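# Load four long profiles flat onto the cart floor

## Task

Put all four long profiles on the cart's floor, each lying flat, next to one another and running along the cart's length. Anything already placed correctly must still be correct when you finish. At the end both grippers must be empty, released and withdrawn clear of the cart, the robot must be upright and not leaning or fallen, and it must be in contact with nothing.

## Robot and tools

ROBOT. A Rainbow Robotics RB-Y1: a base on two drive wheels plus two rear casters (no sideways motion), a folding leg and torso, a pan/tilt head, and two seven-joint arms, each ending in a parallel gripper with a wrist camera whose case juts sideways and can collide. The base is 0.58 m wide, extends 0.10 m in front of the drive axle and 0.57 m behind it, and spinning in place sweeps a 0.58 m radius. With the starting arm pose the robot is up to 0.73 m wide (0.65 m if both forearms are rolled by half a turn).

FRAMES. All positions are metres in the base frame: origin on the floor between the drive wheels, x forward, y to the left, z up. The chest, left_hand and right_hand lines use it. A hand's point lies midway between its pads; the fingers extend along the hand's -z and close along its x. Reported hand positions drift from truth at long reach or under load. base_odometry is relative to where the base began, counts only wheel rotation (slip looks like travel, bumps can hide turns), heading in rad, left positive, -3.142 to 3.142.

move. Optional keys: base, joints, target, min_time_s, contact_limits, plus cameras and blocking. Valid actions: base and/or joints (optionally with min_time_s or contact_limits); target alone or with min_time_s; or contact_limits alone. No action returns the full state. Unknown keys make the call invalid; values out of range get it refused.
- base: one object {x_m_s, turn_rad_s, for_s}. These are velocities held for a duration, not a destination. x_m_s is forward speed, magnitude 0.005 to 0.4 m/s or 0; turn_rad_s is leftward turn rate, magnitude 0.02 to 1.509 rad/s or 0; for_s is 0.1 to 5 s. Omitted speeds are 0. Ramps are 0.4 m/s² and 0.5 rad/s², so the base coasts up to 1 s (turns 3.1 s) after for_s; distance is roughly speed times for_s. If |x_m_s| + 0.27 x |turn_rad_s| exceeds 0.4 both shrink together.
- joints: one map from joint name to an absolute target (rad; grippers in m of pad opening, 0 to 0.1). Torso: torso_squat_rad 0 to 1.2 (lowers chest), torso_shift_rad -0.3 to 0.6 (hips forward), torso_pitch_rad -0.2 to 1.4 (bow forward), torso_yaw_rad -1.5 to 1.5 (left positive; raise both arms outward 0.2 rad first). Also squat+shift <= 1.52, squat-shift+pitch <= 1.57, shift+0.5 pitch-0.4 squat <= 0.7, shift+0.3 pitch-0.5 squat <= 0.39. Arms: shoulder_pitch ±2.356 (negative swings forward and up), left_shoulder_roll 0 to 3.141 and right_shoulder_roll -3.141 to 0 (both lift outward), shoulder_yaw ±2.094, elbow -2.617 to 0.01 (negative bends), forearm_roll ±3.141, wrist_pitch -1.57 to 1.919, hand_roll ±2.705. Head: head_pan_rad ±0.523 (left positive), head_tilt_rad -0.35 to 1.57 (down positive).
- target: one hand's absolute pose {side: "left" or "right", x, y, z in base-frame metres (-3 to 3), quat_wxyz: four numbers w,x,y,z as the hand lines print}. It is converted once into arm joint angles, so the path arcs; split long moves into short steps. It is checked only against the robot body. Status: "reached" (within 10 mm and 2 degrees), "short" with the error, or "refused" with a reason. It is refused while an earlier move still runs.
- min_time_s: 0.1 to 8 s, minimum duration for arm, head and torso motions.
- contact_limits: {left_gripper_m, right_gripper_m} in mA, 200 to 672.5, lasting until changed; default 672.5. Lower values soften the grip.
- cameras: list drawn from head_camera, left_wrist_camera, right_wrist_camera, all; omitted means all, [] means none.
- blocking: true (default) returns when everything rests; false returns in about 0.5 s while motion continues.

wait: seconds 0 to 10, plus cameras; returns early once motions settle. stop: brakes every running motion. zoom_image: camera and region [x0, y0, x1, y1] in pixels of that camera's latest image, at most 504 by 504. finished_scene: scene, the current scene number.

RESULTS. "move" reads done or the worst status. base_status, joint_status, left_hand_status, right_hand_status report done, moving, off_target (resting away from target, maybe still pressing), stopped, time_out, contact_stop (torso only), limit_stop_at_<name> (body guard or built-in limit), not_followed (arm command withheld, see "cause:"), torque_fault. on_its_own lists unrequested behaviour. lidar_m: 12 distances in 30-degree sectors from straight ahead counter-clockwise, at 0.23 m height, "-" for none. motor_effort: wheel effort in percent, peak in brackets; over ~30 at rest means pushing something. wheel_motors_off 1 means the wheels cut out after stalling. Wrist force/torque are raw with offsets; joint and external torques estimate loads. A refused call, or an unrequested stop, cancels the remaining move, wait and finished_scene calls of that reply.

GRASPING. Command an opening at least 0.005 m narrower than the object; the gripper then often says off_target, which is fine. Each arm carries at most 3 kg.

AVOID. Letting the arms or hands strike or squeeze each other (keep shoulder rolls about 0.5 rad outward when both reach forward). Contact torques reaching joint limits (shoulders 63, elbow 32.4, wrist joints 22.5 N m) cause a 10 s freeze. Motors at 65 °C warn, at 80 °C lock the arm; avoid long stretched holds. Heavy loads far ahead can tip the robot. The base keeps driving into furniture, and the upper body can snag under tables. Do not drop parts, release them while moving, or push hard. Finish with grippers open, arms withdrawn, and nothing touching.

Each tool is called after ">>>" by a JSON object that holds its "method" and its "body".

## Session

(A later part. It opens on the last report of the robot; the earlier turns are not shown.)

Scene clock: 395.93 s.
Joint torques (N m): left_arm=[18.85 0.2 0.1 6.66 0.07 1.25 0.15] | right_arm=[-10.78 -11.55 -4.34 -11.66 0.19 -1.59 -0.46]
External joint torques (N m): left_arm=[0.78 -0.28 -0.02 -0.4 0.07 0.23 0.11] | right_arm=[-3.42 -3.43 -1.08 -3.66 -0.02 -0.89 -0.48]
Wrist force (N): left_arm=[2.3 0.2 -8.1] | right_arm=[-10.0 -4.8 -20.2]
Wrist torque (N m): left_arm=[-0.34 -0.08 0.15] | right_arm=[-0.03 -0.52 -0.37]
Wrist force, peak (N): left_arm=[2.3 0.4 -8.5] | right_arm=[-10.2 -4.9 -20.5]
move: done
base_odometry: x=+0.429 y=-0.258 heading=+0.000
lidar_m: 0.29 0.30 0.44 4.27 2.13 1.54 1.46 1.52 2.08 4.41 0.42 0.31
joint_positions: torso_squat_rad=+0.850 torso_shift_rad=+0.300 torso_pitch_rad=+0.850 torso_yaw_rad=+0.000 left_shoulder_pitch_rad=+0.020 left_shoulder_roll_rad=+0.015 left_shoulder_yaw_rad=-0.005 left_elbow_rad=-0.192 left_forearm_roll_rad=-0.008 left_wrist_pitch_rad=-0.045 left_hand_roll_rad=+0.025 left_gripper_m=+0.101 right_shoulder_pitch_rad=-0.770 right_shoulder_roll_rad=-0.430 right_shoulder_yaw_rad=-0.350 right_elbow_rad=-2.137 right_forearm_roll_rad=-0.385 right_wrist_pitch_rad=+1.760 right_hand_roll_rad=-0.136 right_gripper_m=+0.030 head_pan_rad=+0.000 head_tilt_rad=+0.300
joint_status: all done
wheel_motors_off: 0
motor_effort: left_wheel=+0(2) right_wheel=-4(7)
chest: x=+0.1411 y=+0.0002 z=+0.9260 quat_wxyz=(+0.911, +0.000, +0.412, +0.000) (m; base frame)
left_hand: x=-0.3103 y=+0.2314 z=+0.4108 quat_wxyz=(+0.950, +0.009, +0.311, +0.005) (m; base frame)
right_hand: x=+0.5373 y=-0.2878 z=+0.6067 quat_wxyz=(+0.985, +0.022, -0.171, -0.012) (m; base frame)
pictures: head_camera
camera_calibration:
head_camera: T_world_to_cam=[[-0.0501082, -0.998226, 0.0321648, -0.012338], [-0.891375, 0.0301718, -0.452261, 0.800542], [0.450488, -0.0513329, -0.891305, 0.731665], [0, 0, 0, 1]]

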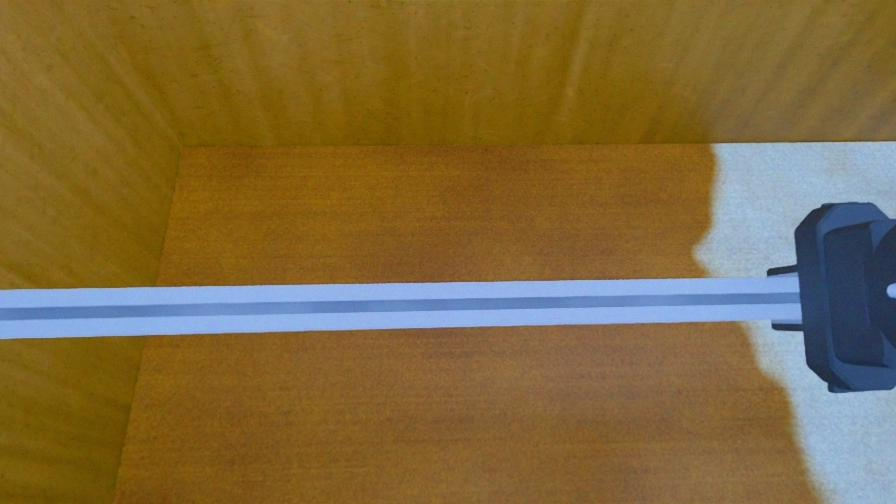

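>>> {"method": "move", "body": {"target": {"side":"right","x":0.60,"y":-0.288,"z":0.50,"quat_wxyz":[0.9998,0.022,0,-0.005]}, "min_time_s": 3, "cameras": ["head_camera","right_wrist_camera"]}}

Scene clock: 402.93 s.
Joint torques (N m): left_arm=[19.14 0.25 -0.49 6.75 0.04 1.29 0.2] | right_arm=[-17.76 -14.45 -2.16 -11.22 0.27 -0.15 0.09]
External joint torques (N m): left_arm=[1.06 -0.23 -0.61 -0.31 0.05 0.28 0.17] | right_arm=[-2.89 -4 0.3 -3.15 0.12 -0.1 0.09]
Wrist force (N): left_arm=[1.8 0.0 -8.1] | right_arm=[-5.0 -5.4 -21.1]
Wrist torque (N m): left_arm=[-0.28 -0.12 0.14] | right_arm=[-0.02 -0.52 -0.32]
Wrist force, peak (N): left_arm=[2.5 0.3 -8.5] | right_arm=[-7.8 0.3 -22.3]
move: done
base_odometry: x=+0.429 y=-0.258 heading=+0.000
lidar_m: 0.29 0.31 0.43 4.27 2.12 1.55 1.47 1.52 2.09 4.40 0.42 0.30
joint_positions: torso_squat_rad=+0.850 torso_shift_rad=+0.300 torso_pitch_rad=+0.850 torso_yaw_rad=+0.000 left_shoulder_pitch_rad=+0.020 left_shoulder_roll_rad=+0.015 left_shoulder_yaw_rad=-0.005 left_elbow_rad=-0.192 left_forearm_roll_rad=-0.008 left_wrist_pitch_rad=-0.045 left_hand_roll_rad=+0.025 left_gripper_m=+0.101 right_shoulder_pitch_rad=-1.215 right_shoulder_roll_rad=-0.510 right_shoulder_yaw_rad=-0.221 right_elbow_rad=-1.184 right_forearm_roll_rad=-0.340 right_wrist_pitch_rad=+1.607 right_hand_roll_rad=-0.017 right_gripper_m=+0.030 head_pan_rad=+0.000 head_tilt_rad=+0.300
joint_status: all done
wheel_motors_off: 0
motor_effort: left_wheel=+0(1) right_wheel=-3(7)
chest: x=+0.1411 y=+0.0002 z=+0.9260 quat_wxyz=(+0.911, +0.000, +0.412, +0.000) (m; base frame)
left_hand: x=-0.3103 y=+0.2314 z=+0.4108 quat_wxyz=(+0.950, +0.009, +0.311, +0.005) (m; base frame)
right_hand: x=+0.5993 y=-0.2876 z=+0.4994 quat_wxyz=(+1.000, +0.022, +0.001, -0.005) (m; base frame)
right_hand_status: reached (checked arc, planned for 3.0 s): 1 mm and 0.1 deg off.
pictures: head_camera, right_wrist_camera
camera_calibration:
head_camera: T_world_to_cam=[[-0.0499148, -0.998238, 0.0320894, -0.0122657], [-0.891394, 0.0300348, -0.452232, 0.80052], [0.450471, -0.0511774, -0.891323, 0.731674], [0, 0, 0, 1]]
right_wrist_camera: T_world_to_cam=[[-0.999592, 0.028242, -0.00430808, 0.611045], [0.0225225, 0.871801, 0.489342, 0.0230438], [0.0175758, 0.489046, -0.872081, 0.639677], [0, 0, 0, 1]]

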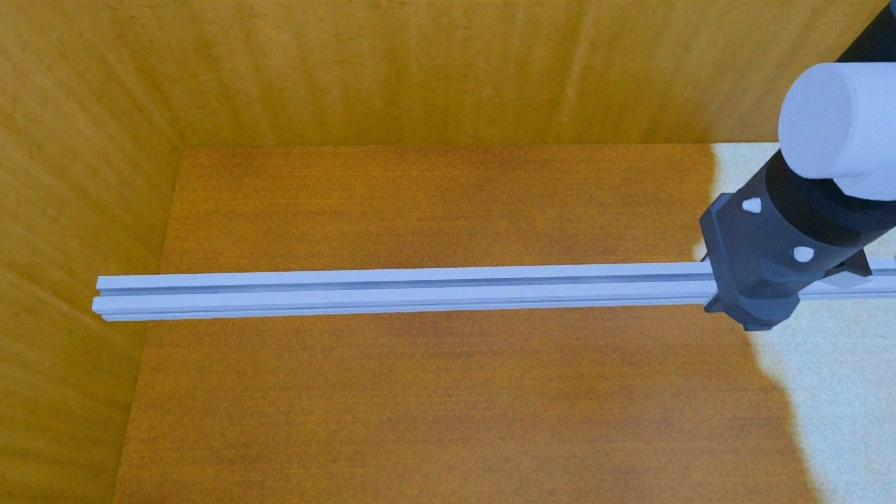

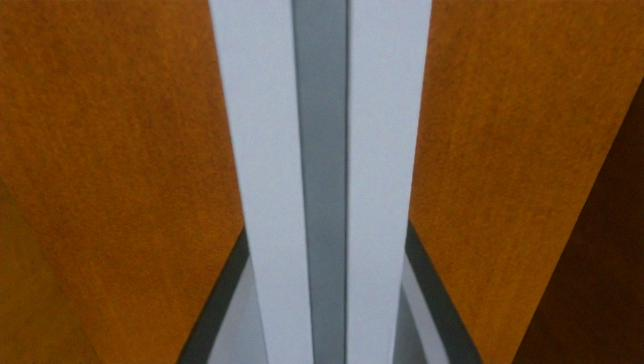

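>>> {"method": "move", "body": {"joints": {"torso_squat_rad":1.0,"torso_shift_rad":0.32}, "min_time_s": 3, "cameras": []}}

>>> {"method": "move", "body": {"target": {"side":"right","x":0.60,"y":-0.288,"z":0.32,"quat_wxyz":[0.9998,0.022,0,-0.005]}, "min_time_s": 3}}

Scene clock: 410.30 s.
Wrist force, peak (N): left_arm=[2.5 0.1 -8.3] | right_arm=[-5.5 -5.6 -21.5]
move: done
joint_status: all done
wheel_motors_off: 0
motor_effort: left_wheel=+0(2) right_wheel=-3(8)
pictures: none

Scene clock: 413.63 s.
Joint torques (N m): left_arm=[19.41 0.42 -0.35 6.85 -0.28 1.16 0.11] | right_arm=[-20.34 -13.17 0.63 -8.65 1.02 -0.46 -0.05]
External joint torques (N m): left_arm=[1.35 -0.05 -0.47 -0.2 -0.27 0.14 0.08] | right_arm=[-3.02 -3.25 0.95 -2.42 0.88 -0.3 -0.05]
Wrist force (N): left_arm=[2.1 0.3 -8.4] | right_arm=[-5.5 -5.0 -20.1]
Wrist torque (N m): left_arm=[-0.34 -0.11 0.15] | right_arm=[0.52 -0.55 -0.45]
Wrist force, peak (N): left_arm=[2.1 0.3 -8.4] | right_arm=[-6.0 -5.7 -22.2]
move: short
base_odometry: x=+0.429 y=-0.258 heading=+0.000
lidar_m: 0.29 0.31 0.43 4.26 2.12 1.54 1.46 1.52 2.07 4.40 0.42 0.31
joint_positions: torso_squat_rad=+1.000 torso_shift_rad=+0.320 torso_pitch_rad=+0.850 torso_yaw_rad=+0.000 left_shoulder_pitch_rad=+0.020 left_shoulder_roll_rad=+0.015 left_shoulder_yaw_rad=-0.005 left_elbow_rad=-0.192 left_forearm_roll_rad=-0.008 left_wrist_pitch_rad=-0.045 left_hand_roll_rad=+0.025 left_gripper_m=+0.101 right_shoulder_pitch_rad=-1.525 right_shoulder_roll_rad=-0.503 right_shoulder_yaw_rad=-0.212 right_elbow_rad=-0.267 right_forearm_roll_rad=-0.303 right_wrist_pitch_rad=+0.948 right_hand_roll_rad=+0.155 right_gripper_m=+0.030 head_pan_rad=+0.000 head_tilt_rad=+0.300
joint_status: all done
wheel_motors_off: 0
motor_effort: left_wheel=+5(6) right_wheel=-6(8)
chest: x=+0.1235 y=+0.0003 z=+0.8437 quat_wxyz=(+0.911, +0.000, +0.412, +0.000) (m; base frame)
left_hand: x=-0.3279 y=+0.2313 z=+0.3284 quat_wxyz=(+0.950, +0.009, +0.311, +0.005) (m; base frame)
right_hand: x=+0.5987 y=-0.2875 z=+0.3201 quat_wxyz=(+0.999, +0.016, -0.029, -0.006) (m; base frame)
right_hand_status: short (checked arc, as near as the solve gets, planned for 3.0 s): 1 mm and 3.4 deg off. The place is met; only the turn is off.
pictures: head_camera, left_wrist_camera, right_wrist_camera
camera_calibration:
head_camera: T_world_to_cam=[[-0.0498718, -0.998238, 0.0321479, -0.0105169], [-0.891297, 0.0299587, -0.452429, 0.747703], [0.450669, -0.0512167, -0.891221, 0.666147], [0, 0, 0, 1]]
left_wrist_camera: T_world_to_cam=[[0.826488, 0.0357216, -0.561821, 0.446603], [0.286294, -0.885965, 0.364832, 0.210976], [-0.484721, -0.462375, -0.742466, 0.270653], [0, 0, 0, 1]]
right_wrist_camera: T_world_to_cam=[[-0.997475, 0.0305456, -0.0641152, 0.628173], [-0.00384107, 0.878257, 0.478174, 0.131949], [0.0709157, 0.477213, -0.875922, 0.449257], [0, 0, 0, 1]]

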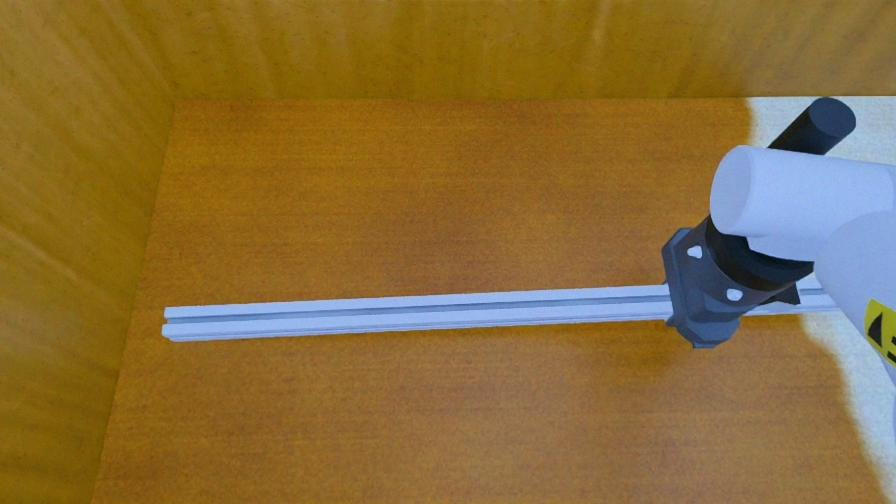

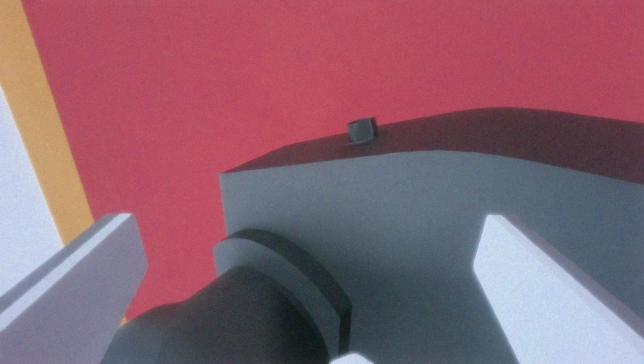

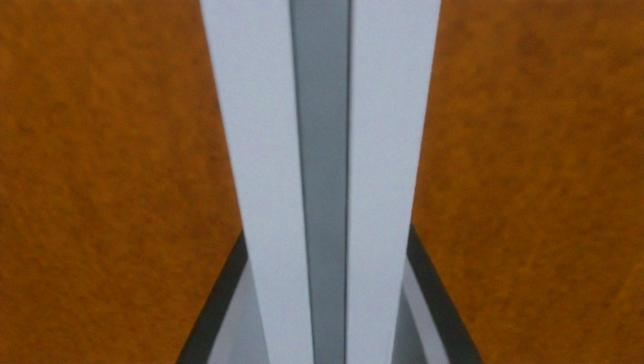

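>>> {"method": "move", "body": {"target": {"side":"right","x":0.55,"y":-0.288,"z":0.31,"quat_wxyz":[0.9998,0.022,0,-0.005]}, "min_time_s": 2, "cameras": []}}

>>> {"method": "move", "body": {"target": {"side":"right","x":0.55,"y":-0.288,"z":0.29,"quat_wxyz":[0.9998,0.022,0,-0.005]}, "min_time_s": 1.5, "cameras": ["head_camera","right_wrist_camera"]}}

Scene clock: 422.03 s.
Wrist force, peak (N): left_arm=[2.5 0.0 -8.3] | right_arm=[-7.4 -0.7 -23.2]
move: done
joint_status: all done
wheel_motors_off: 0
motor_effort: left_wheel=+5(6) right_wheel=-5(7)
right_hand_status: reached (checked arc, planned for 2.0 s): 1 mm and 0.7 deg off.
pictures: none

Scene clock: 423.87 s.
Joint torques (N m): left_arm=[19.49 -0.61 -0.24 6.38 -0.15 1.14 0.42] | right_arm=[0.36 -4.62 -0.13 -1.44 2.4 -17.23 1.01]
External joint torques (N m): left_arm=[1.52 -1.03 -0.36 -0.64 -0.14 0.13 0.39] | right_arm=[15.17 5.02 0.71 4.95 2.26 -17.17 1.01]
Wrist force (N): left_arm=[2.1 0.6 -8.2] | right_arm=[-52.6 13.3 124.0]
Wrist torque (N m): left_arm=[-0.34 -0.12 0.16] | right_arm=[-0.05 3.94 -0.92]
Wrist force, peak (N): left_arm=[2.1 0.6 -8.2] | right_arm=[-56.1 15.8 128.4]
move: done
base_odometry: x=+0.429 y=-0.258 heading=+0.000
lidar_m: 0.29 0.31 0.44 4.27 2.12 1.56 1.46 1.53 2.07 4.41 0.42 0.31
joint_positions: torso_squat_rad=+1.000 torso_shift_rad=+0.318 torso_pitch_rad=+0.845 torso_yaw_rad=-0.001 left_shoulder_pitch_rad=+0.020 left_shoulder_roll_rad=+0.015 left_shoulder_yaw_rad=-0.005 left_elbow_rad=-0.192 left_forearm_roll_rad=-0.008 left_wrist_pitch_rad=-0.045 left_hand_roll_rad=+0.025 left_gripper_m=+0.101 right_shoulder_pitch_rad=-1.326 right_shoulder_roll_rad=-0.455 right_shoulder_yaw_rad=-0.225 right_elbow_rad=-0.516 right_forearm_roll_rad=-0.304 right_wrist_pitch_rad=+1.047 right_hand_roll_rad=+0.132 right_gripper_m=+0.029 head_pan_rad=+0.000 head_tilt_rad=+0.300
joint_status: all done
wheel_motors_off: 0
motor_effort: left_wheel=+9(9) right_wheel=+8(11)
chest: x=+0.1218 y=+0.0008 z=+0.8448 quat_wxyz=(+0.912, -0.001, +0.410, +0.000) (m; base frame)
left_hand: x=-0.3271 y=+0.2310 z=+0.3270 quat_wxyz=(+0.951, +0.008, +0.308, +0.005) (m; base frame)
right_hand: x=+0.5527 y=-0.2884 z=+0.2957 quat_wxyz=(+1.000, +0.021, -0.004, -0.005) (m; base frame)
right_hand_status: reached (checked arc, planned for 1.5 s): 6 mm and 0.5 deg off.
pictures: head_camera, right_wrist_camera
camera_calibration:
head_camera: T_world_to_cam=[[-0.0504, -0.998158, 0.033761, -0.0114403], [-0.889174, 0.0294527, -0.45662, 0.74998], [0.454785, -0.0530331, -0.889021, 0.665548], [0, 0, 0, 1]]
right_wrist_camera: T_world_to_cam=[[-0.999496, 0.0287043, -0.0135882, 0.566406], [0.0184353, 0.872806, 0.487719, 0.127528], [0.0258595, 0.487222, -0.872895, 0.458377], [0, 0, 0, 1]]

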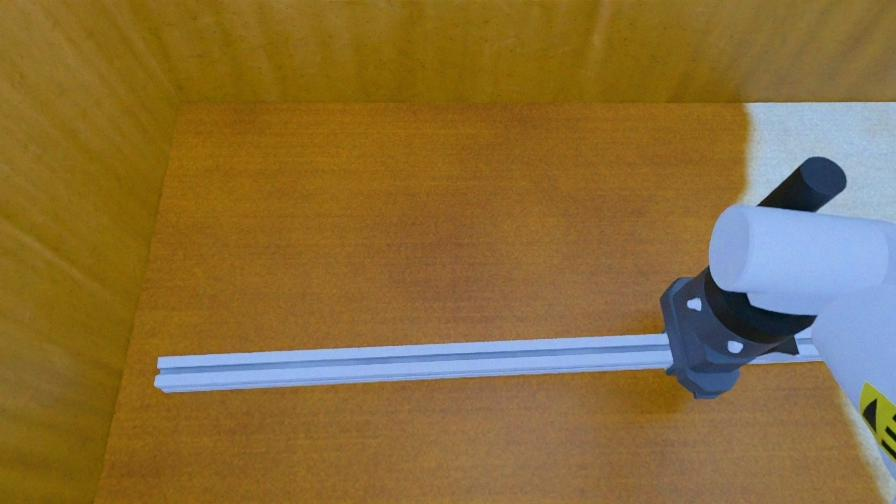

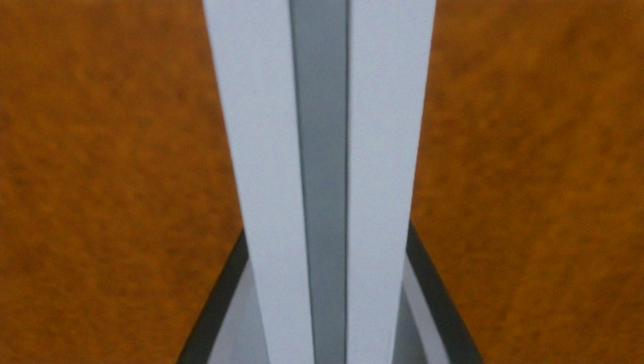

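>>> {"method": "move", "body": {"target": {"side":"right","x":0.55,"y":-0.288,"z":0.30,"quat_wxyz":[0.9998,0.022,0,-0.005]}, "min_time_s": 1, "cameras": ["head_camera"]}}

>>> {"method": "zoom_image", "body": {"camera": "head_camera", "region": [100, 280, 600, 460]}}

Scene clock: 429.97 s.
Joint torques (N m): left_arm=[19.49 0.52 -0.41 6.63 -0.09 1.16 0.3] | right_arm=[-7.5 -3.94 1.24 -3.7 0.53 -2.24 -0.67]
External joint torques (N m): left_arm=[1.46 0.07 -0.53 -0.42 -0.08 0.15 0.27] | right_arm=[7.1 5.7 2.21 2.86 0.39 -2.21 -0.67]
Wrist force (N): left_arm=[1.9 0.5 -7.8] | right_arm=[-8.8 -3.0 20.4]
Wrist torque (N m): left_arm=[-0.33 -0.13 0.15] | right_arm=[-0.22 0.42 -0.42]
Wrist force, peak (N): left_arm=[2.1 0.5 -8.5] | right_arm=[-52.3 13.1 125.3]
move: done
base_odometry: x=+0.429 y=-0.258 heading=+0.000
lidar_m: 0.30 0.30 0.43 4.25 2.13 1.54 1.47 1.52 2.07 4.41 0.42 0.30
joint_positions: torso_squat_rad=+1.000 torso_shift_rad=+0.319 torso_pitch_rad=+0.848 torso_yaw_rad=+0.000 left_shoulder_pitch_rad=+0.020 left_shoulder_roll_rad=+0.015 left_shoulder_yaw_rad=-0.005 left_elbow_rad=-0.192 left_forearm_roll_rad=-0.008 left_wrist_pitch_rad=-0.045 left_hand_roll_rad=+0.025 left_gripper_m=+0.101 right_shoulder_pitch_rad=-1.305 right_shoulder_roll_rad=-0.455 right_shoulder_yaw_rad=-0.225 right_elbow_rad=-0.577 right_forearm_roll_rad=-0.304 right_wrist_pitch_rad=+1.096 right_hand_roll_rad=+0.121 right_gripper_m=+0.030 head_pan_rad=+0.000 head_tilt_rad=+0.300
joint_status: all done
wheel_motors_off: 0
motor_effort: left_wheel=+9(10) right_wheel=+6(9)
chest: x=+0.1229 y=+0.0005 z=+0.8441 quat_wxyz=(+0.911, -0.001, +0.412, +0.000) (m; base frame)
left_hand: x=-0.3276 y=+0.2312 z=+0.3278 quat_wxyz=(+0.951, +0.009, +0.310, +0.005) (m; base frame)
right_hand: x=+0.5511 y=-0.2883 z=+0.2985 quat_wxyz=(+1.000, +0.023, +0.003, -0.005) (m; base frame)
right_hand_status: reached (checked arc, planned for 1.0 s): 2 mm and 0.3 deg off.
pictures: head_camera
camera_calibration:
head_camera: T_world_to_cam=[[-0.0501411, -0.998199, 0.0329331, -0.010961], [-0.890517, 0.0297542, -0.453976, 0.74855], [0.452178, -0.0520903, -0.890405, 0.665903], [0, 0, 0, 1]]

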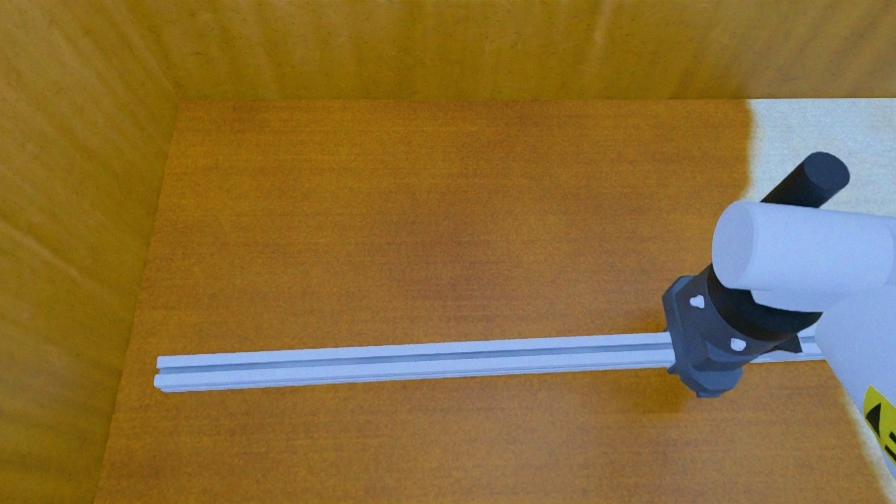

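Scaled by 1.008 from the camera's 896x504 image, which has a finer 1280x720 frame.

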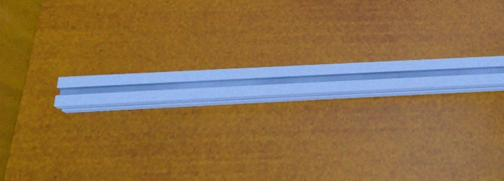

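>>> {"method": "move", "body": {"target": {"side":"right","x":0.55,"y":-0.288,"z":0.303,"quat_wxyz":[0.9998,0.022,0,-0.012]}, "min_time_s": 1, "cameras": []}}

>>> {"method": "move", "body": {"joints": {"right_gripper_m":0.042}, "cameras": ["head_camera","right_wrist_camera"]}}

Scene clock: 439.67 s.
Wrist force, peak (N): left_arm=[2.3 0.3 -8.3] | right_arm=[-8.8 -3.2 21.1]
move: done
joint_status: all done
wheel_motors_off: 0
motor_effort: left_wheel=+8(9) right_wheel=+0(6)
right_hand_status: reached (checked arc, planned for 1.0 s): 2 mm and 0.6 deg off.
pictures: none

Scene clock: 440.27 s.
Joint torques (N m): left_arm=[19.2 0.21 -0.31 6.64 -0.33 1.07 0.05] | right_arm=[-14.66 -10.29 -1.5 -8.14 0.3 0.02 -0.61]
External joint torques (N m): left_arm=[1.13 -0.25 -0.43 -0.42 -0.32 0.05 0.02] | right_arm=[-0.37 -0.71 -0.38 -1.39 0.15 0.05 -0.61]
Wrist force (N): left_arm=[2.2 0.6 -7.9] | right_arm=[-4.9 -4.3 -12.3]
Wrist torque (N m): left_arm=[-0.37 -0.10 0.15] | right_arm=[0.08 -0.52 -0.32]
Wrist force, peak (N): left_arm=[2.1 0.4 -8.2] | right_arm=[-5.0 -4.7 -21.3]
move: done
base_odometry: x=+0.429 y=-0.258 heading=+0.000
lidar_m: 0.29 0.31 0.45 4.27 2.12 1.54 1.46 1.52 2.07 4.41 0.41 0.30
joint_positions: torso_squat_rad=+1.000 torso_shift_rad=+0.320 torso_pitch_rad=+0.850 torso_yaw_rad=+0.000 left_shoulder_pitch_rad=+0.020 left_shoulder_roll_rad=+0.015 left_shoulder_yaw_rad=-0.005 left_elbow_rad=-0.192 left_forearm_roll_rad=-0.008 left_wrist_pitch_rad=-0.045 left_hand_roll_rad=+0.025 left_gripper_m=+0.101 right_shoulder_pitch_rad=-1.274 right_shoulder_roll_rad=-0.450 right_shoulder_yaw_rad=-0.226 right_elbow_rad=-0.651 right_forearm_roll_rad=-0.301 right_wrist_pitch_rad=+1.138 right_hand_roll_rad=+0.095 right_gripper_m=+0.042 head_pan_rad=+0.000 head_tilt_rad=+0.300
joint_status: all done
wheel_motors_off: 0
motor_effort: left_wheel=+7(8) right_wheel=+0(2)
chest: x=+0.1235 y=+0.0003 z=+0.8437 quat_wxyz=(+0.911, +0.000, +0.412, +0.000) (m; base frame)
left_hand: x=-0.3279 y=+0.2313 z=+0.3283 quat_wxyz=(+0.950, +0.009, +0.311, +0.005) (m; base frame)
right_hand: x=+0.5495 y=-0.2879 z=+0.3015 quat_wxyz=(+1.000, +0.023, +0.004, -0.012) (m; base frame)
pictures: head_camera, right_wrist_camera
camera_calibration:
head_camera: T_world_to_cam=[[-0.0500089, -0.998224, 0.0323786, -0.0106553], [-0.891286, 0.0299757, -0.45245, 0.74771], [0.450676, -0.0514851, -0.891202, 0.666135], [0, 0, 0, 1]]
right_wrist_camera: T_world_to_cam=[[-0.999138, 0.0413652, 0.00336087, 0.561589], [0.0376932, 0.870586, 0.49057, 0.112277], [0.0173666, 0.490274, -0.871395, 0.468393], [0, 0, 0, 1]]

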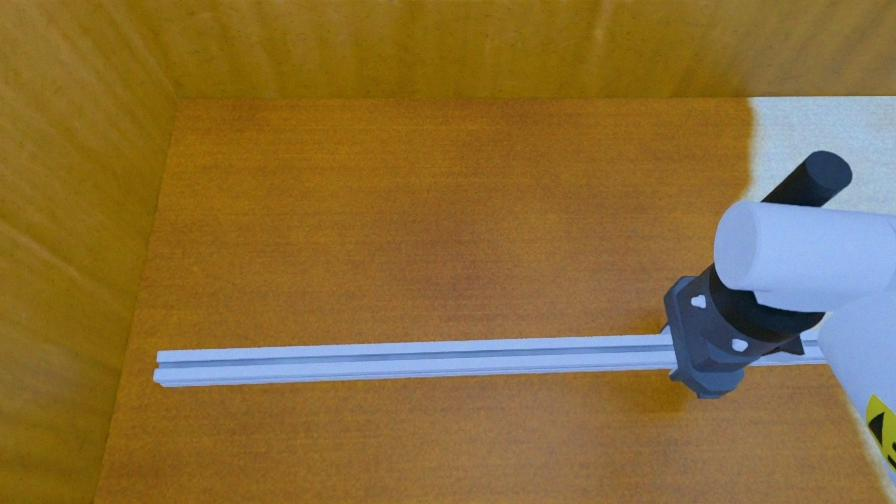

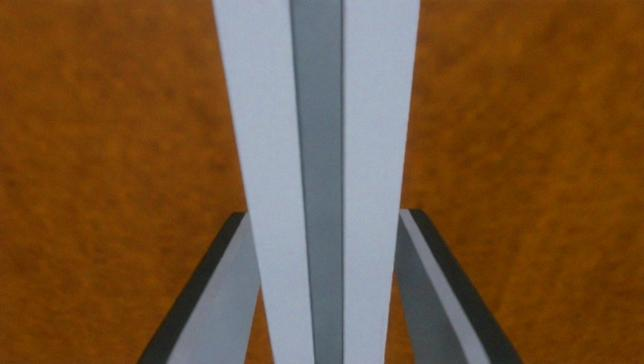

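>>> {"method": "move", "body": {"target": {"side":"right","x":0.55,"y":-0.288,"z":0.38,"quat_wxyz":[0.9998,0.022,0,-0.012]}, "min_time_s": 1.5, "cameras": ["head_camera"]}}

>>> {"method": "move", "body": {"target": {"side":"right","x":0.54,"y":-0.288,"z":0.56,"quat_wxyz":[0.985,0.0217,-0.17,-0.012]}, "min_time_s": 2, "cameras": []}}

>>> {"method": "move", "body": {"joints": {"torso_squat_rad":0.55,"torso_shift_rad":0.2,"head_pan_rad":-0.5}, "min_time_s": 3, "cameras": ["head_camera"]}}

Scene clock: 455.43 s.
Wrist force, peak (N): left_arm=[2.0 0.5 -8.3] | right_arm=[-8.0 -5.1 -13.8]
move: done
joint_status: all done
wheel_motors_off: 0
motor_effort: left_wheel=+3(7) right_wheel=-24(32)
right_hand_status: reached (checked arc, planned for 1.5 s): 9 mm and 0.7 deg off.
pictures: head_camera
camera_calibration:
head_camera: T_world_to_cam=[[-0.0498308, -0.998168, 0.0343251, -0.0116803], [-0.889537, 0.0287281, -0.45596, 0.749772], [0.454138, -0.0532542, -0.889338, 0.665606], [0, 0, 0, 1]]

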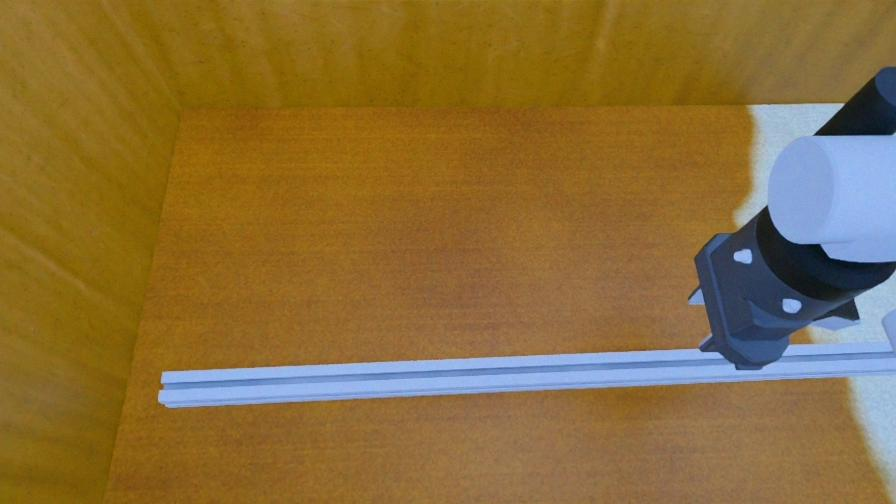

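Scene clock: 457.77 s.
Wrist force, peak (N): left_arm=[2.4 0.3 -8.2] | right_arm=[-5.5 -5.0 -12.7]
move: done
joint_status: all done
wheel_motors_off: 0
motor_effort: left_wheel=+2(3) right_wheel=-25(38)
right_hand_status: reached (checked arc, planned for 2.0 s): 8 mm and 0.9 deg off.
pictures: none

Scene clock: 461.07 s.
Joint torques (N m): left_arm=[19.25 0.28 0.11 6.86 -0.25 1.2 0.29] | right_arm=[-8.64 -7.62 -2.27 -8.04 0.12 -0.8 -0.51]
External joint torques (N m): left_arm=[1.18 -0.19 -0.01 -0.2 -0.25 0.19 0.26] | right_arm=[0.47 1.47 1.03 -0.5 -0.09 -0.11 -0.53]
Wrist force (N): left_arm=[2.3 0.5 -7.6] | right_arm=[-6.6 -5.0 -11.6]
Wrist torque (N m): left_arm=[-0.32 -0.08 0.15] | right_arm=[0.08 -0.55 -0.43]
Wrist force, peak (N): left_arm=[2.0 -0.3 -8.3] | right_arm=[-7.4 -4.6 -11.9]
move: done
base_odometry: x=+0.429 y=-0.258 heading=+0.000
lidar_m: 0.26 0.28 0.38 4.26 2.11 1.54 1.47 1.53 2.08 4.41 0.39 0.27
joint_positions: torso_squat_rad=+0.550 torso_shift_rad=+0.200 torso_pitch_rad=+0.850 torso_yaw_rad=+0.000 left_shoulder_pitch_rad=+0.020 left_shoulder_roll_rad=+0.015 left_shoulder_yaw_rad=-0.005 left_elbow_rad=-0.192 left_forearm_roll_rad=-0.008 left_wrist_pitch_rad=-0.045 left_hand_roll_rad=+0.025 left_gripper_m=+0.101 right_shoulder_pitch_rad=-0.889 right_shoulder_roll_rad=-0.484 right_shoulder_yaw_rad=-0.368 right_elbow_rad=-2.117 right_forearm_roll_rad=-0.417 right_wrist_pitch_rad=+1.875 right_hand_roll_rad=-0.162 right_gripper_m=+0.042 head_pan_rad=-0.500 head_tilt_rad=+0.300
joint_status: all done
wheel_motors_off: 0
motor_effort: left_wheel=+3(4) right_wheel=-6(26)
chest: x=+0.1231 y=+0.0004 z=+1.0695 quat_wxyz=(+0.911, +0.000, +0.412, +0.000) (m; base frame)
left_hand: x=-0.3283 y=+0.2313 z=+0.5542 quat_wxyz=(+0.950, +0.009, +0.311, +0.005) (m; base frame)
right_hand: x=+0.5398 y=-0.2884 z=+0.7828 quat_wxyz=(+0.985, +0.022, -0.168, -0.012) (m; base frame)
pictures: head_camera
camera_calibration:
head_camera: T_world_to_cam=[[-0.361202, -0.848539, 0.386672, -0.348209], [-0.861618, 0.145138, -0.486363, 0.881128], [0.356577, -0.508839, -0.78354, 0.767336], [0, 0, 0, 1]]

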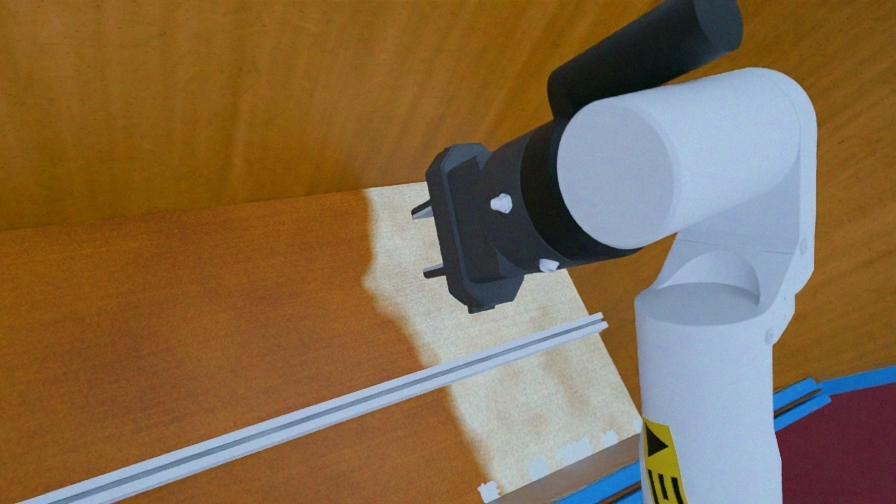

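>>> {"method": "move", "body": {"base": {"x_m_s":-0.25,"for_s":1.72}, "cameras": []}}

>>> {"method": "move", "body": {"joints": {"torso_squat_rad":1.05,"torso_shift_rad":0,"torso_pitch_rad":0.35,"right_shoulder_pitch_rad":-0.058,"right_shoulder_roll_rad":-0.079,"right_shoulder_yaw_rad":-0.034,"right_elbow_rad":-1.657,"right_forearm_roll_rad":-0.025,"right_wrist_pitch_rad":-0.116,"right_hand_roll_rad":1.516,"right_gripper_m":0.05,"head_pan_rad":0,"head_tilt_rad":0.4}, "min_time_s": 3, "cameras": ["head_camera"]}}

Scene clock: 470.97 s.
Wrist force, peak (N): left_arm=[2.3 0.0 -8.1] | right_arm=[-7.2 -5.1 -11.5]
move: done
base_status: done (sent for 1.73 of 1.73 s)
wheel_motors_off: 0
motor_effort: left_wheel=+9(31) right_wheel=-4(27)
pictures: none

Scene clock: 474.27 s.
Joint torques (N m): left_arm=[8.56 0.58 -0.77 2.51 -0.14 0.03 0.27] | right_arm=[-6.43 -0.4 -0.15 -11.36 0.51 -2.12 -0.19]
External joint torques (N m): left_arm=[1.42 0.04 -0.85 -0.25 -0.14 -0.12 0.26] | right_arm=[-1.06 1.69 0.92 -1.56 0.34 -0.19 -0.19]
Wrist force (N): left_arm=[-0.8 0.2 -8.9] | right_arm=[-4.9 2.1 -6.5]
Wrist torque (N m): left_arm=[-0.31 -0.29 0.18] | right_arm=[-0.41 -0.49 -0.32]
Wrist force, peak (N): left_arm=[-0.7 0.4 -9.2] | right_arm=[-8.8 -2.9 -11.4]
move: done
base_odometry: x=-0.004 y=-0.258 heading=+0.001
lidar_m: 0.70 0.72 1.29 4.15 1.49 1.09 1.03 1.07 1.47 4.00 1.03 0.73
joint_positions: torso_squat_rad=+1.050 torso_shift_rad=+0.000 torso_pitch_rad=+0.350 torso_yaw_rad=+0.000 left_shoulder_pitch_rad=+0.020 left_shoulder_roll_rad=+0.015 left_shoulder_yaw_rad=-0.005 left_elbow_rad=-0.192 left_forearm_roll_rad=-0.008 left_wrist_pitch_rad=-0.045 left_hand_roll_rad=+0.025 left_gripper_m=+0.101 right_shoulder_pitch_rad=-0.058 right_shoulder_roll_rad=-0.079 right_shoulder_yaw_rad=-0.034 right_elbow_rad=-1.657 right_forearm_roll_rad=-0.025 right_wrist_pitch_rad=-0.116 right_hand_roll_rad=+1.516 right_gripper_m=+0.050 head_pan_rad=+0.000 head_tilt_rad=+0.400
joint_status: all done
wheel_motors_off: 0
motor_effort: left_wheel=+9(9) right_wheel=-10(11)
chest: x=-0.1220 y=+0.0004 z=+0.9195 quat_wxyz=(+0.985, +0.000, +0.174, +0.000) (m; base frame)
left_hand: x=-0.2708 y=+0.2313 z=+0.2508 quat_wxyz=(+0.998, +0.007, +0.066, +0.007) (m; base frame)
right_hand: x=+0.3293 y=-0.2466 z=+0.6189 quat_wxyz=(+0.522, -0.477, -0.476, +0.522) (m; base frame)
pictures: head_camera
camera_calibration:
head_camera: T_world_to_cam=[[-0.0587115, -0.998221, 0.0104114, -0.00734549], [-0.644459, 0.0299356, -0.764052, 0.876034], [0.762381, -0.0515684, -0.64507, 0.675734], [0, 0, 0, 1]]

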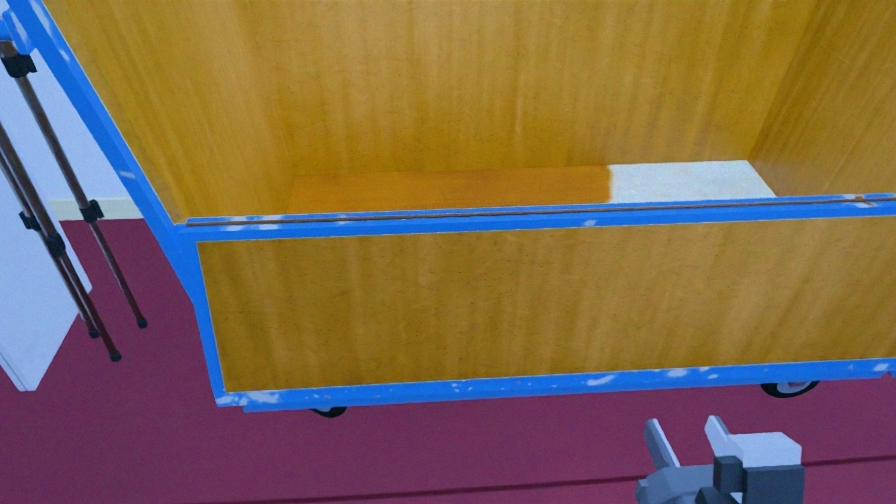

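>>> {"method": "move", "body": {"base": {"turn_rad_s":0.7,"for_s":2.2434}, "cameras": []}}

>>> {"method": "move", "body": {"base": {"x_m_s":0.3,"for_s":4.083}, "cameras": []}}

>>> {"method": "move", "body": {"base": {"turn_rad_s":-0.7,"for_s":2.2434}, "joints": {"right_shoulder_pitch_rad":-0.057,"right_shoulder_roll_rad":-0.081,"right_shoulder_yaw_rad":-0.026,"right_elbow_rad":-1.398,"right_forearm_roll_rad":-0.026,"right_wrist_pitch_rad":-0.38,"right_hand_roll_rad":1.514}, "cameras": []}}

>>> {"method": "move", "body": {"base": {"x_m_s":0.2,"for_s":2.15}, "cameras": ["head_camera","right_wrist_camera"]}}

Scene clock: 490.40 s.
Wrist force, peak (N): left_arm=[-0.7 -0.1 -9.4] | right_arm=[-5.0 2.0 -7.0]
move: done
base_status: done (sent for 2.23 of 2.23 s)
wheel_motors_off: 0
motor_effort: left_wheel=+5(47) right_wheel=+13(52)
pictures: none

Scene clock: 495.70 s.
Wrist force, peak (N): left_arm=[-1.0 -0.2 -9.5] | right_arm=[-4.9 2.0 -7.2]
move: done
base_status: done (sent for 4.07 of 4.07 s)
wheel_motors_off: 0
motor_effort: left_wheel=+9(42) right_wheel=-9(54)
pictures: none

Scene clock: 499.67 s.
Wrist force, peak (N): left_arm=[-1.1 -0.3 -9.4] | right_arm=[-5.5 2.5 -6.9]
move: done
base_status: done (sent for 2.23 of 2.23 s)
joint_status: all done
wheel_motors_off: 0
motor_effort: left_wheel=+16(40) right_wheel=+6(44)
pictures: none

Scene clock: 502.80 s.
Joint torques (N m): left_arm=[8.34 0.55 -0.77 2.66 0.07 0.47 0.24] | right_arm=[-4.56 -2.57 -0.49 -10.23 0.26 -2.08 -0.37]
External joint torques (N m): left_arm=[1.19 0.01 -0.85 -0.1 0.07 0.32 0.24] | right_arm=[-0.18 -0.38 0.54 -1.45 0.14 -0.15 -0.36]
Wrist force (N): left_arm=[-0.7 0.1 -8.8] | right_arm=[-4.9 1.6 -6.8]
Wrist torque (N m): left_arm=[-0.31 -0.30 0.19] | right_arm=[-0.37 -0.49 -0.34]
Wrist force, peak (N): left_arm=[-0.7 0.1 -9.3] | right_arm=[-4.9 1.8 -7.1]
move: done
base_odometry: x=+0.437 y=+0.962 heading=+0.001
lidar_m: 0.42 0.60 1.53 4.22 2.12 1.54 1.47 1.52 2.09 1.04 0.91 0.44
base_status: done (sent for 2.17 of 2.17 s)
joint_positions: torso_squat_rad=+1.050 torso_shift_rad=+0.000 torso_pitch_rad=+0.350 torso_yaw_rad=+0.000 left_shoulder_pitch_rad=+0.020 left_shoulder_roll_rad=+0.015 left_shoulder_yaw_rad=-0.005 left_elbow_rad=-0.192 left_forearm_roll_rad=-0.008 left_wrist_pitch_rad=-0.045 left_hand_roll_rad=+0.025 left_gripper_m=+0.101 right_shoulder_pitch_rad=-0.057 right_shoulder_roll_rad=-0.081 right_shoulder_yaw_rad=-0.026 right_elbow_rad=-1.398 right_forearm_roll_rad=-0.026 right_wrist_pitch_rad=-0.380 right_hand_roll_rad=+1.514 right_gripper_m=+0.050 head_pan_rad=+0.000 head_tilt_rad=+0.400
wheel_motors_off: 0
motor_effort: left_wheel=-6(49) right_wheel=+8(42)
chest: x=-0.1219 y=+0.0003 z=+0.9195 quat_wxyz=(+0.985, +0.000, +0.174, +0.000) (m; base frame)
left_hand: x=-0.2709 y=+0.2313 z=+0.2508 quat_wxyz=(+0.998, +0.007, +0.066, +0.007) (m; base frame)
right_hand: x=+0.2997 y=-0.2497 z=+0.5599 quat_wxyz=(+0.521, -0.478, -0.478, +0.521) (m; base frame)
pictures: head_camera, right_wrist_camera
camera_calibration:
head_camera: T_world_to_cam=[[-0.0586404, -0.998226, 0.0103334, -0.00729161], [-0.644707, 0.0299659, -0.763842, 0.875874], [0.762177, -0.051454, -0.64532, 0.675818], [0, 0, 0, 1]]
right_wrist_camera: T_world_to_cam=[[0.0057966, -0.99981, -0.0185949, -0.239327], [-0.526062, 0.0127652, -0.85035, 0.667146], [0.850426, 0.0147112, -0.525888, 0.117269], [0, 0, 0, 1]]

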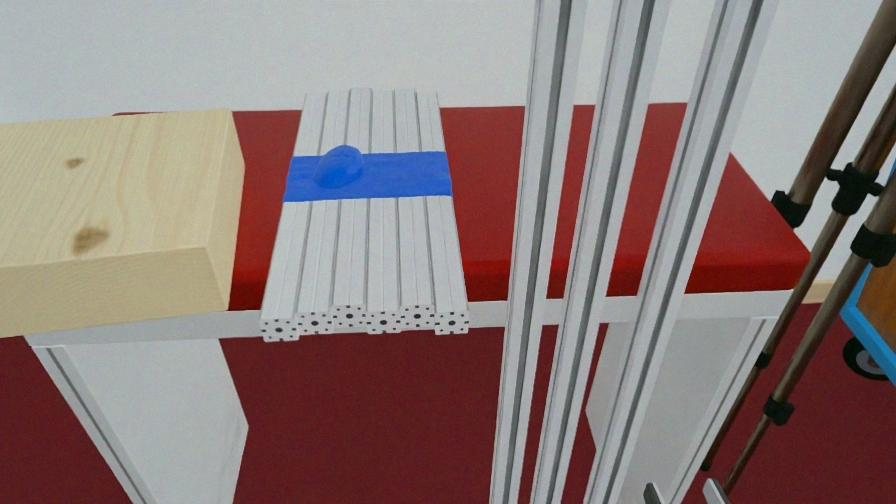

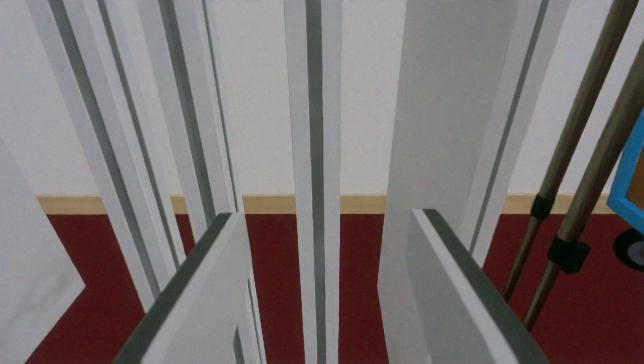

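>>> {"method": "move", "body": {"target": {"side":"right","x":0.38,"y":-0.2445,"z":0.545,"quat_wxyz":[0.522,-0.477,-0.477,0.522]}, "min_time_s": 2, "cameras": []}}

>>> {"method": "move", "body": {"target": {"side":"right","x":0.422,"y":-0.242,"z":0.54,"quat_wxyz":[0.522,-0.477,-0.477,0.522]}, "min_time_s": 2, "cameras": ["right_wrist_camera"]}}

Scene clock: 508.30 s.
Wrist force, peak (N): left_arm=[-0.6 0.3 -9.4] | right_arm=[-4.9 2.0 -7.0]
move: done
joint_status: all done
wheel_motors_off: 0
motor_effort: left_wheel=-6(7) right_wheel=+10(11)
right_hand_status: reached (checked arc, planned for 2.0 s): 1 mm and 0.2 deg off.
pictures: none

Scene clock: 510.63 s.
Joint torques (N m): left_arm=[7.78 0.09 -0.01 2.28 -0.13 0.01 0.5] | right_arm=[-13.05 -6.23 -0.95 -8.84 0.12 -2.34 -0.02]
External joint torques (N m): left_arm=[0.63 -0.45 -0.09 -0.49 -0.13 -0.13 0.49] | right_arm=[-0.26 -1.85 -0.43 -0.88 -0.01 -0.41 -0.01]
Wrist force (N): left_arm=[-0.6 -0.1 -8.8] | right_arm=[-4.4 2.3 -6.3]
Wrist torque (N m): left_arm=[-0.26 -0.26 0.19] | right_arm=[-0.44 -0.40 -0.32]
Wrist force, peak (N): left_arm=[-0.9 0.3 -9.4] | right_arm=[-4.7 2.5 -6.9]
move: done
base_odometry: x=+0.437 y=+0.962 heading=+0.001
lidar_m: 0.43 0.59 1.54 4.22 2.13 1.56 1.47 1.54 2.08 1.05 0.91 0.43
joint_positions: torso_squat_rad=+1.050 torso_shift_rad=+0.000 torso_pitch_rad=+0.350 torso_yaw_rad=+0.000 left_shoulder_pitch_rad=+0.020 left_shoulder_roll_rad=+0.015 left_shoulder_yaw_rad=-0.005 left_elbow_rad=-0.192 left_forearm_roll_rad=-0.008 left_wrist_pitch_rad=-0.045 left_hand_roll_rad=+0.025 left_gripper_m=+0.101 right_shoulder_pitch_rad=-0.606 right_shoulder_roll_rad=-0.125 right_shoulder_yaw_rad=-0.138 right_elbow_rad=-0.716 right_forearm_roll_rad=-0.068 right_wrist_pitch_rad=-0.524 right_hand_roll_rad=+1.547 right_gripper_m=+0.050 head_pan_rad=+0.000 head_tilt_rad=+0.400
joint_status: all done
wheel_motors_off: 0
motor_effort: left_wheel=-6(7) right_wheel=+8(11)
chest: x=-0.1219 y=+0.0003 z=+0.9195 quat_wxyz=(+0.985, +0.000, +0.174, +0.000) (m; base frame)
left_hand: x=-0.2709 y=+0.2313 z=+0.2508 quat_wxyz=(+0.998, +0.007, +0.066, +0.007) (m; base frame)
right_hand: x=+0.4217 y=-0.2417 z=+0.5401 quat_wxyz=(+0.523, -0.476, -0.476, +0.523) (m; base frame)
right_hand_status: reached (checked arc, planned for 2.0 s): 0 mm and 0.2 deg off.
pictures: right_wrist_camera
camera_calibration:
right_wrist_camera: T_world_to_cam=[[0.00509196, -0.999809, -0.0188611, -0.231946], [-0.530712, 0.013284, -0.847448, 0.714921], [0.847537, 0.014325, -0.530543, 0.00662904], [0, 0, 0, 1]]

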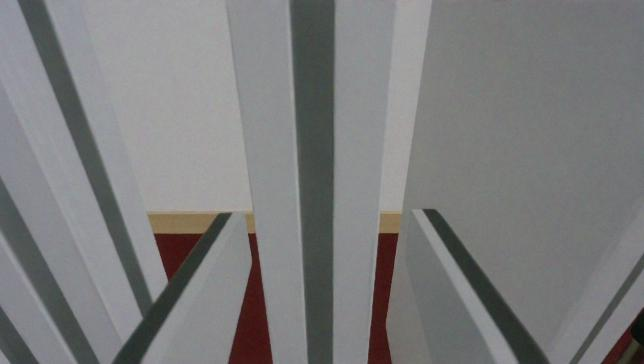

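>>> {"method": "move", "body": {"target": {"side":"right","x":0.441,"y":-0.239,"z":0.54,"quat_wxyz":[0.522,-0.477,-0.477,0.522]}, "min_time_s": 1, "cameras": ["right_wrist_camera"]}}

>>> {"method": "move", "body": {"joints": {"right_gripper_m":0.015}, "cameras": []}}

>>> {"method": "move", "body": {"target": {"side":"right","x":0.40,"y":-0.242,"z":0.57,"quat_wxyz":[0.522,-0.477,-0.477,0.522]}, "min_time_s": 2, "cameras": []}}

>>> {"method": "move", "body": {"target": {"side":"right","x":0.33,"y":-0.245,"z":0.62,"quat_wxyz":[0.522,-0.477,-0.477,0.522]}, "min_time_s": 2, "cameras": ["head_camera","right_wrist_camera"]}}

Scene clock: 517.40 s.
Wrist force, peak (N): left_arm=[-0.7 -0.1 -9.4] | right_arm=[-4.8 2.5 -6.6]
move: done
joint_status: all done
wheel_motors_off: 0
motor_effort: left_wheel=-6(7) right_wheel=+11(11)
right_hand_status: reached (checked arc, planned for 1.0 s): 1 mm and 0.4 deg off.
pictures: right_wrist_camera
camera_calibration:
right_wrist_camera: T_world_to_cam=[[0.00479049, -0.999813, -0.01872, -0.229034], [-0.533885, 0.0132718, -0.845453, 0.725485], [0.845543, 0.0140445, -0.533722, -0.00664037], [0, 0, 0, 1]]

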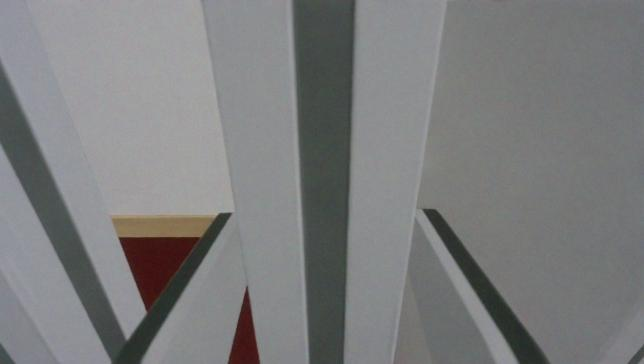

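Scene clock: 518.27 s.
Wrist force, peak (N): left_arm=[-0.5 0.1 -9.2] | right_arm=[-4.8 2.1 -6.7]
move: off_target
joint_status: right_gripper_m off_target (ended at +0.030, target +0.015)
wheel_motors_off: 0
motor_effort: left_wheel=-7(7) right_wheel=+8(11)
pictures: none

Scene clock: 520.60 s.
Wrist force, peak (N): left_arm=[-1.1 0.1 -9.4] | right_arm=[-4.2 -50.5 -3.8]
move: done
joint_status: all done
wheel_motors_off: 0
motor_effort: left_wheel=-6(8) right_wheel=+9(11)
right_hand_status: reached (checked arc, planned for 2.0 s): 1 mm and 0.1 deg off.
pictures: none

Scene clock: 522.93 s.
Joint torques (N m): left_arm=[8.74 0.85 -0.67 2.76 -0.15 0.31 0.12] | right_arm=[-8.93 -0.8 -0.18 -16.3 0.59 -4.59 -0.44]
External joint torques (N m): left_arm=[1.58 0.31 -0.75 0 -0.14 0.16 0.11] | right_arm=[-3.57 1.21 0.84 -6.5 0.42 -2.66 -0.44]
Wrist force (N): left_arm=[-0.6 -0.2 -9.0] | right_arm=[-4.8 11.2 -7.5]
Wrist torque (N m): left_arm=[-0.28 -0.25 0.18] | right_arm=[-0.26 -0.49 -0.30]
Wrist force, peak (N): left_arm=[-0.8 0.1 -9.5] | right_arm=[-4.6 11.1 -8.2]
move: done
base_odometry: x=+0.437 y=+0.962 heading=+0.001
lidar_m: 0.43 0.60 1.54 4.22 2.13 1.56 1.47 1.52 2.10 1.05 0.91 0.40
joint_positions: torso_squat_rad=+1.050 torso_shift_rad=+0.000 torso_pitch_rad=+0.350 torso_yaw_rad=+0.000 left_shoulder_pitch_rad=+0.020 left_shoulder_roll_rad=+0.015 left_shoulder_yaw_rad=-0.005 left_elbow_rad=-0.192 left_forearm_roll_rad=-0.008 left_wrist_pitch_rad=-0.045 left_hand_roll_rad=+0.025 left_gripper_m=+0.101 right_shoulder_pitch_rad=-0.058 right_shoulder_roll_rad=-0.075 right_shoulder_yaw_rad=-0.034 right_elbow_rad=-1.655 right_forearm_roll_rad=-0.022 right_wrist_pitch_rad=-0.121 right_hand_roll_rad=+1.516 right_gripper_m=+0.030 head_pan_rad=+0.000 head_tilt_rad=+0.400
joint_status: all done
wheel_motors_off: 0
motor_effort: left_wheel=-6(7) right_wheel=+8(12)
chest: x=-0.1219 y=+0.0003 z=+0.9194 quat_wxyz=(+0.985, +0.000, +0.174, +0.000) (m; base frame)
left_hand: x=-0.2709 y=+0.2313 z=+0.2508 quat_wxyz=(+0.998, +0.007, +0.066, +0.007) (m; base frame)
right_hand: x=+0.3292 y=-0.2452 z=+0.6190 quat_wxyz=(+0.522, -0.478, -0.477, +0.521) (m; base frame)
right_hand_status: reached (checked arc, planned for 2.0 s): 1 mm and 0.1 deg off.
pictures: head_camera, right_wrist_camera
camera_calibration:
head_camera: T_world_to_cam=[[-0.0586427, -0.998226, 0.0103314, -0.00728867], [-0.644675, 0.0299669, -0.763869, 0.875869], [0.762204, -0.0514557, -0.645289, 0.675806], [0, 0, 0, 1]]
right_wrist_camera: T_world_to_cam=[[0.00447149, -0.99983, -0.0179027, -0.233856], [-0.526665, 0.012864, -0.849976, 0.732863], [0.850061, 0.0132294, -0.526518, 0.123362], [0, 0, 0, 1]]

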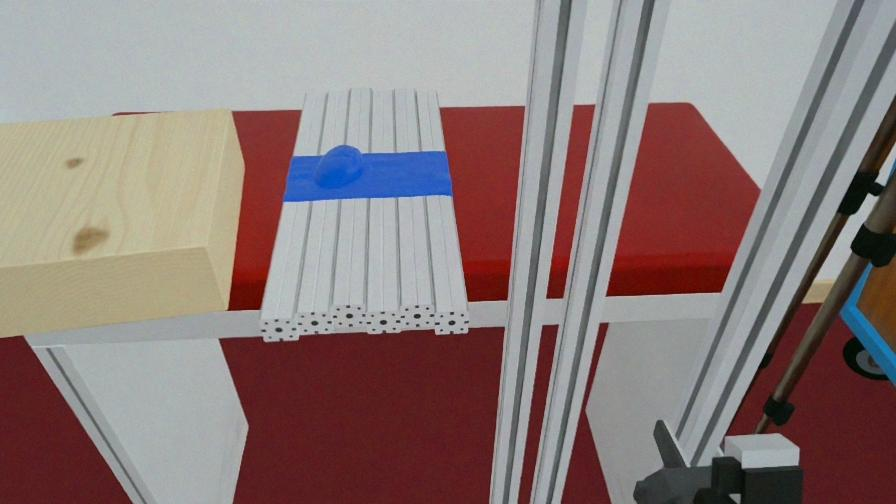

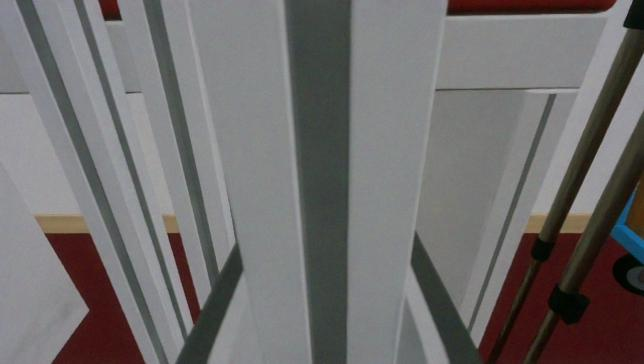

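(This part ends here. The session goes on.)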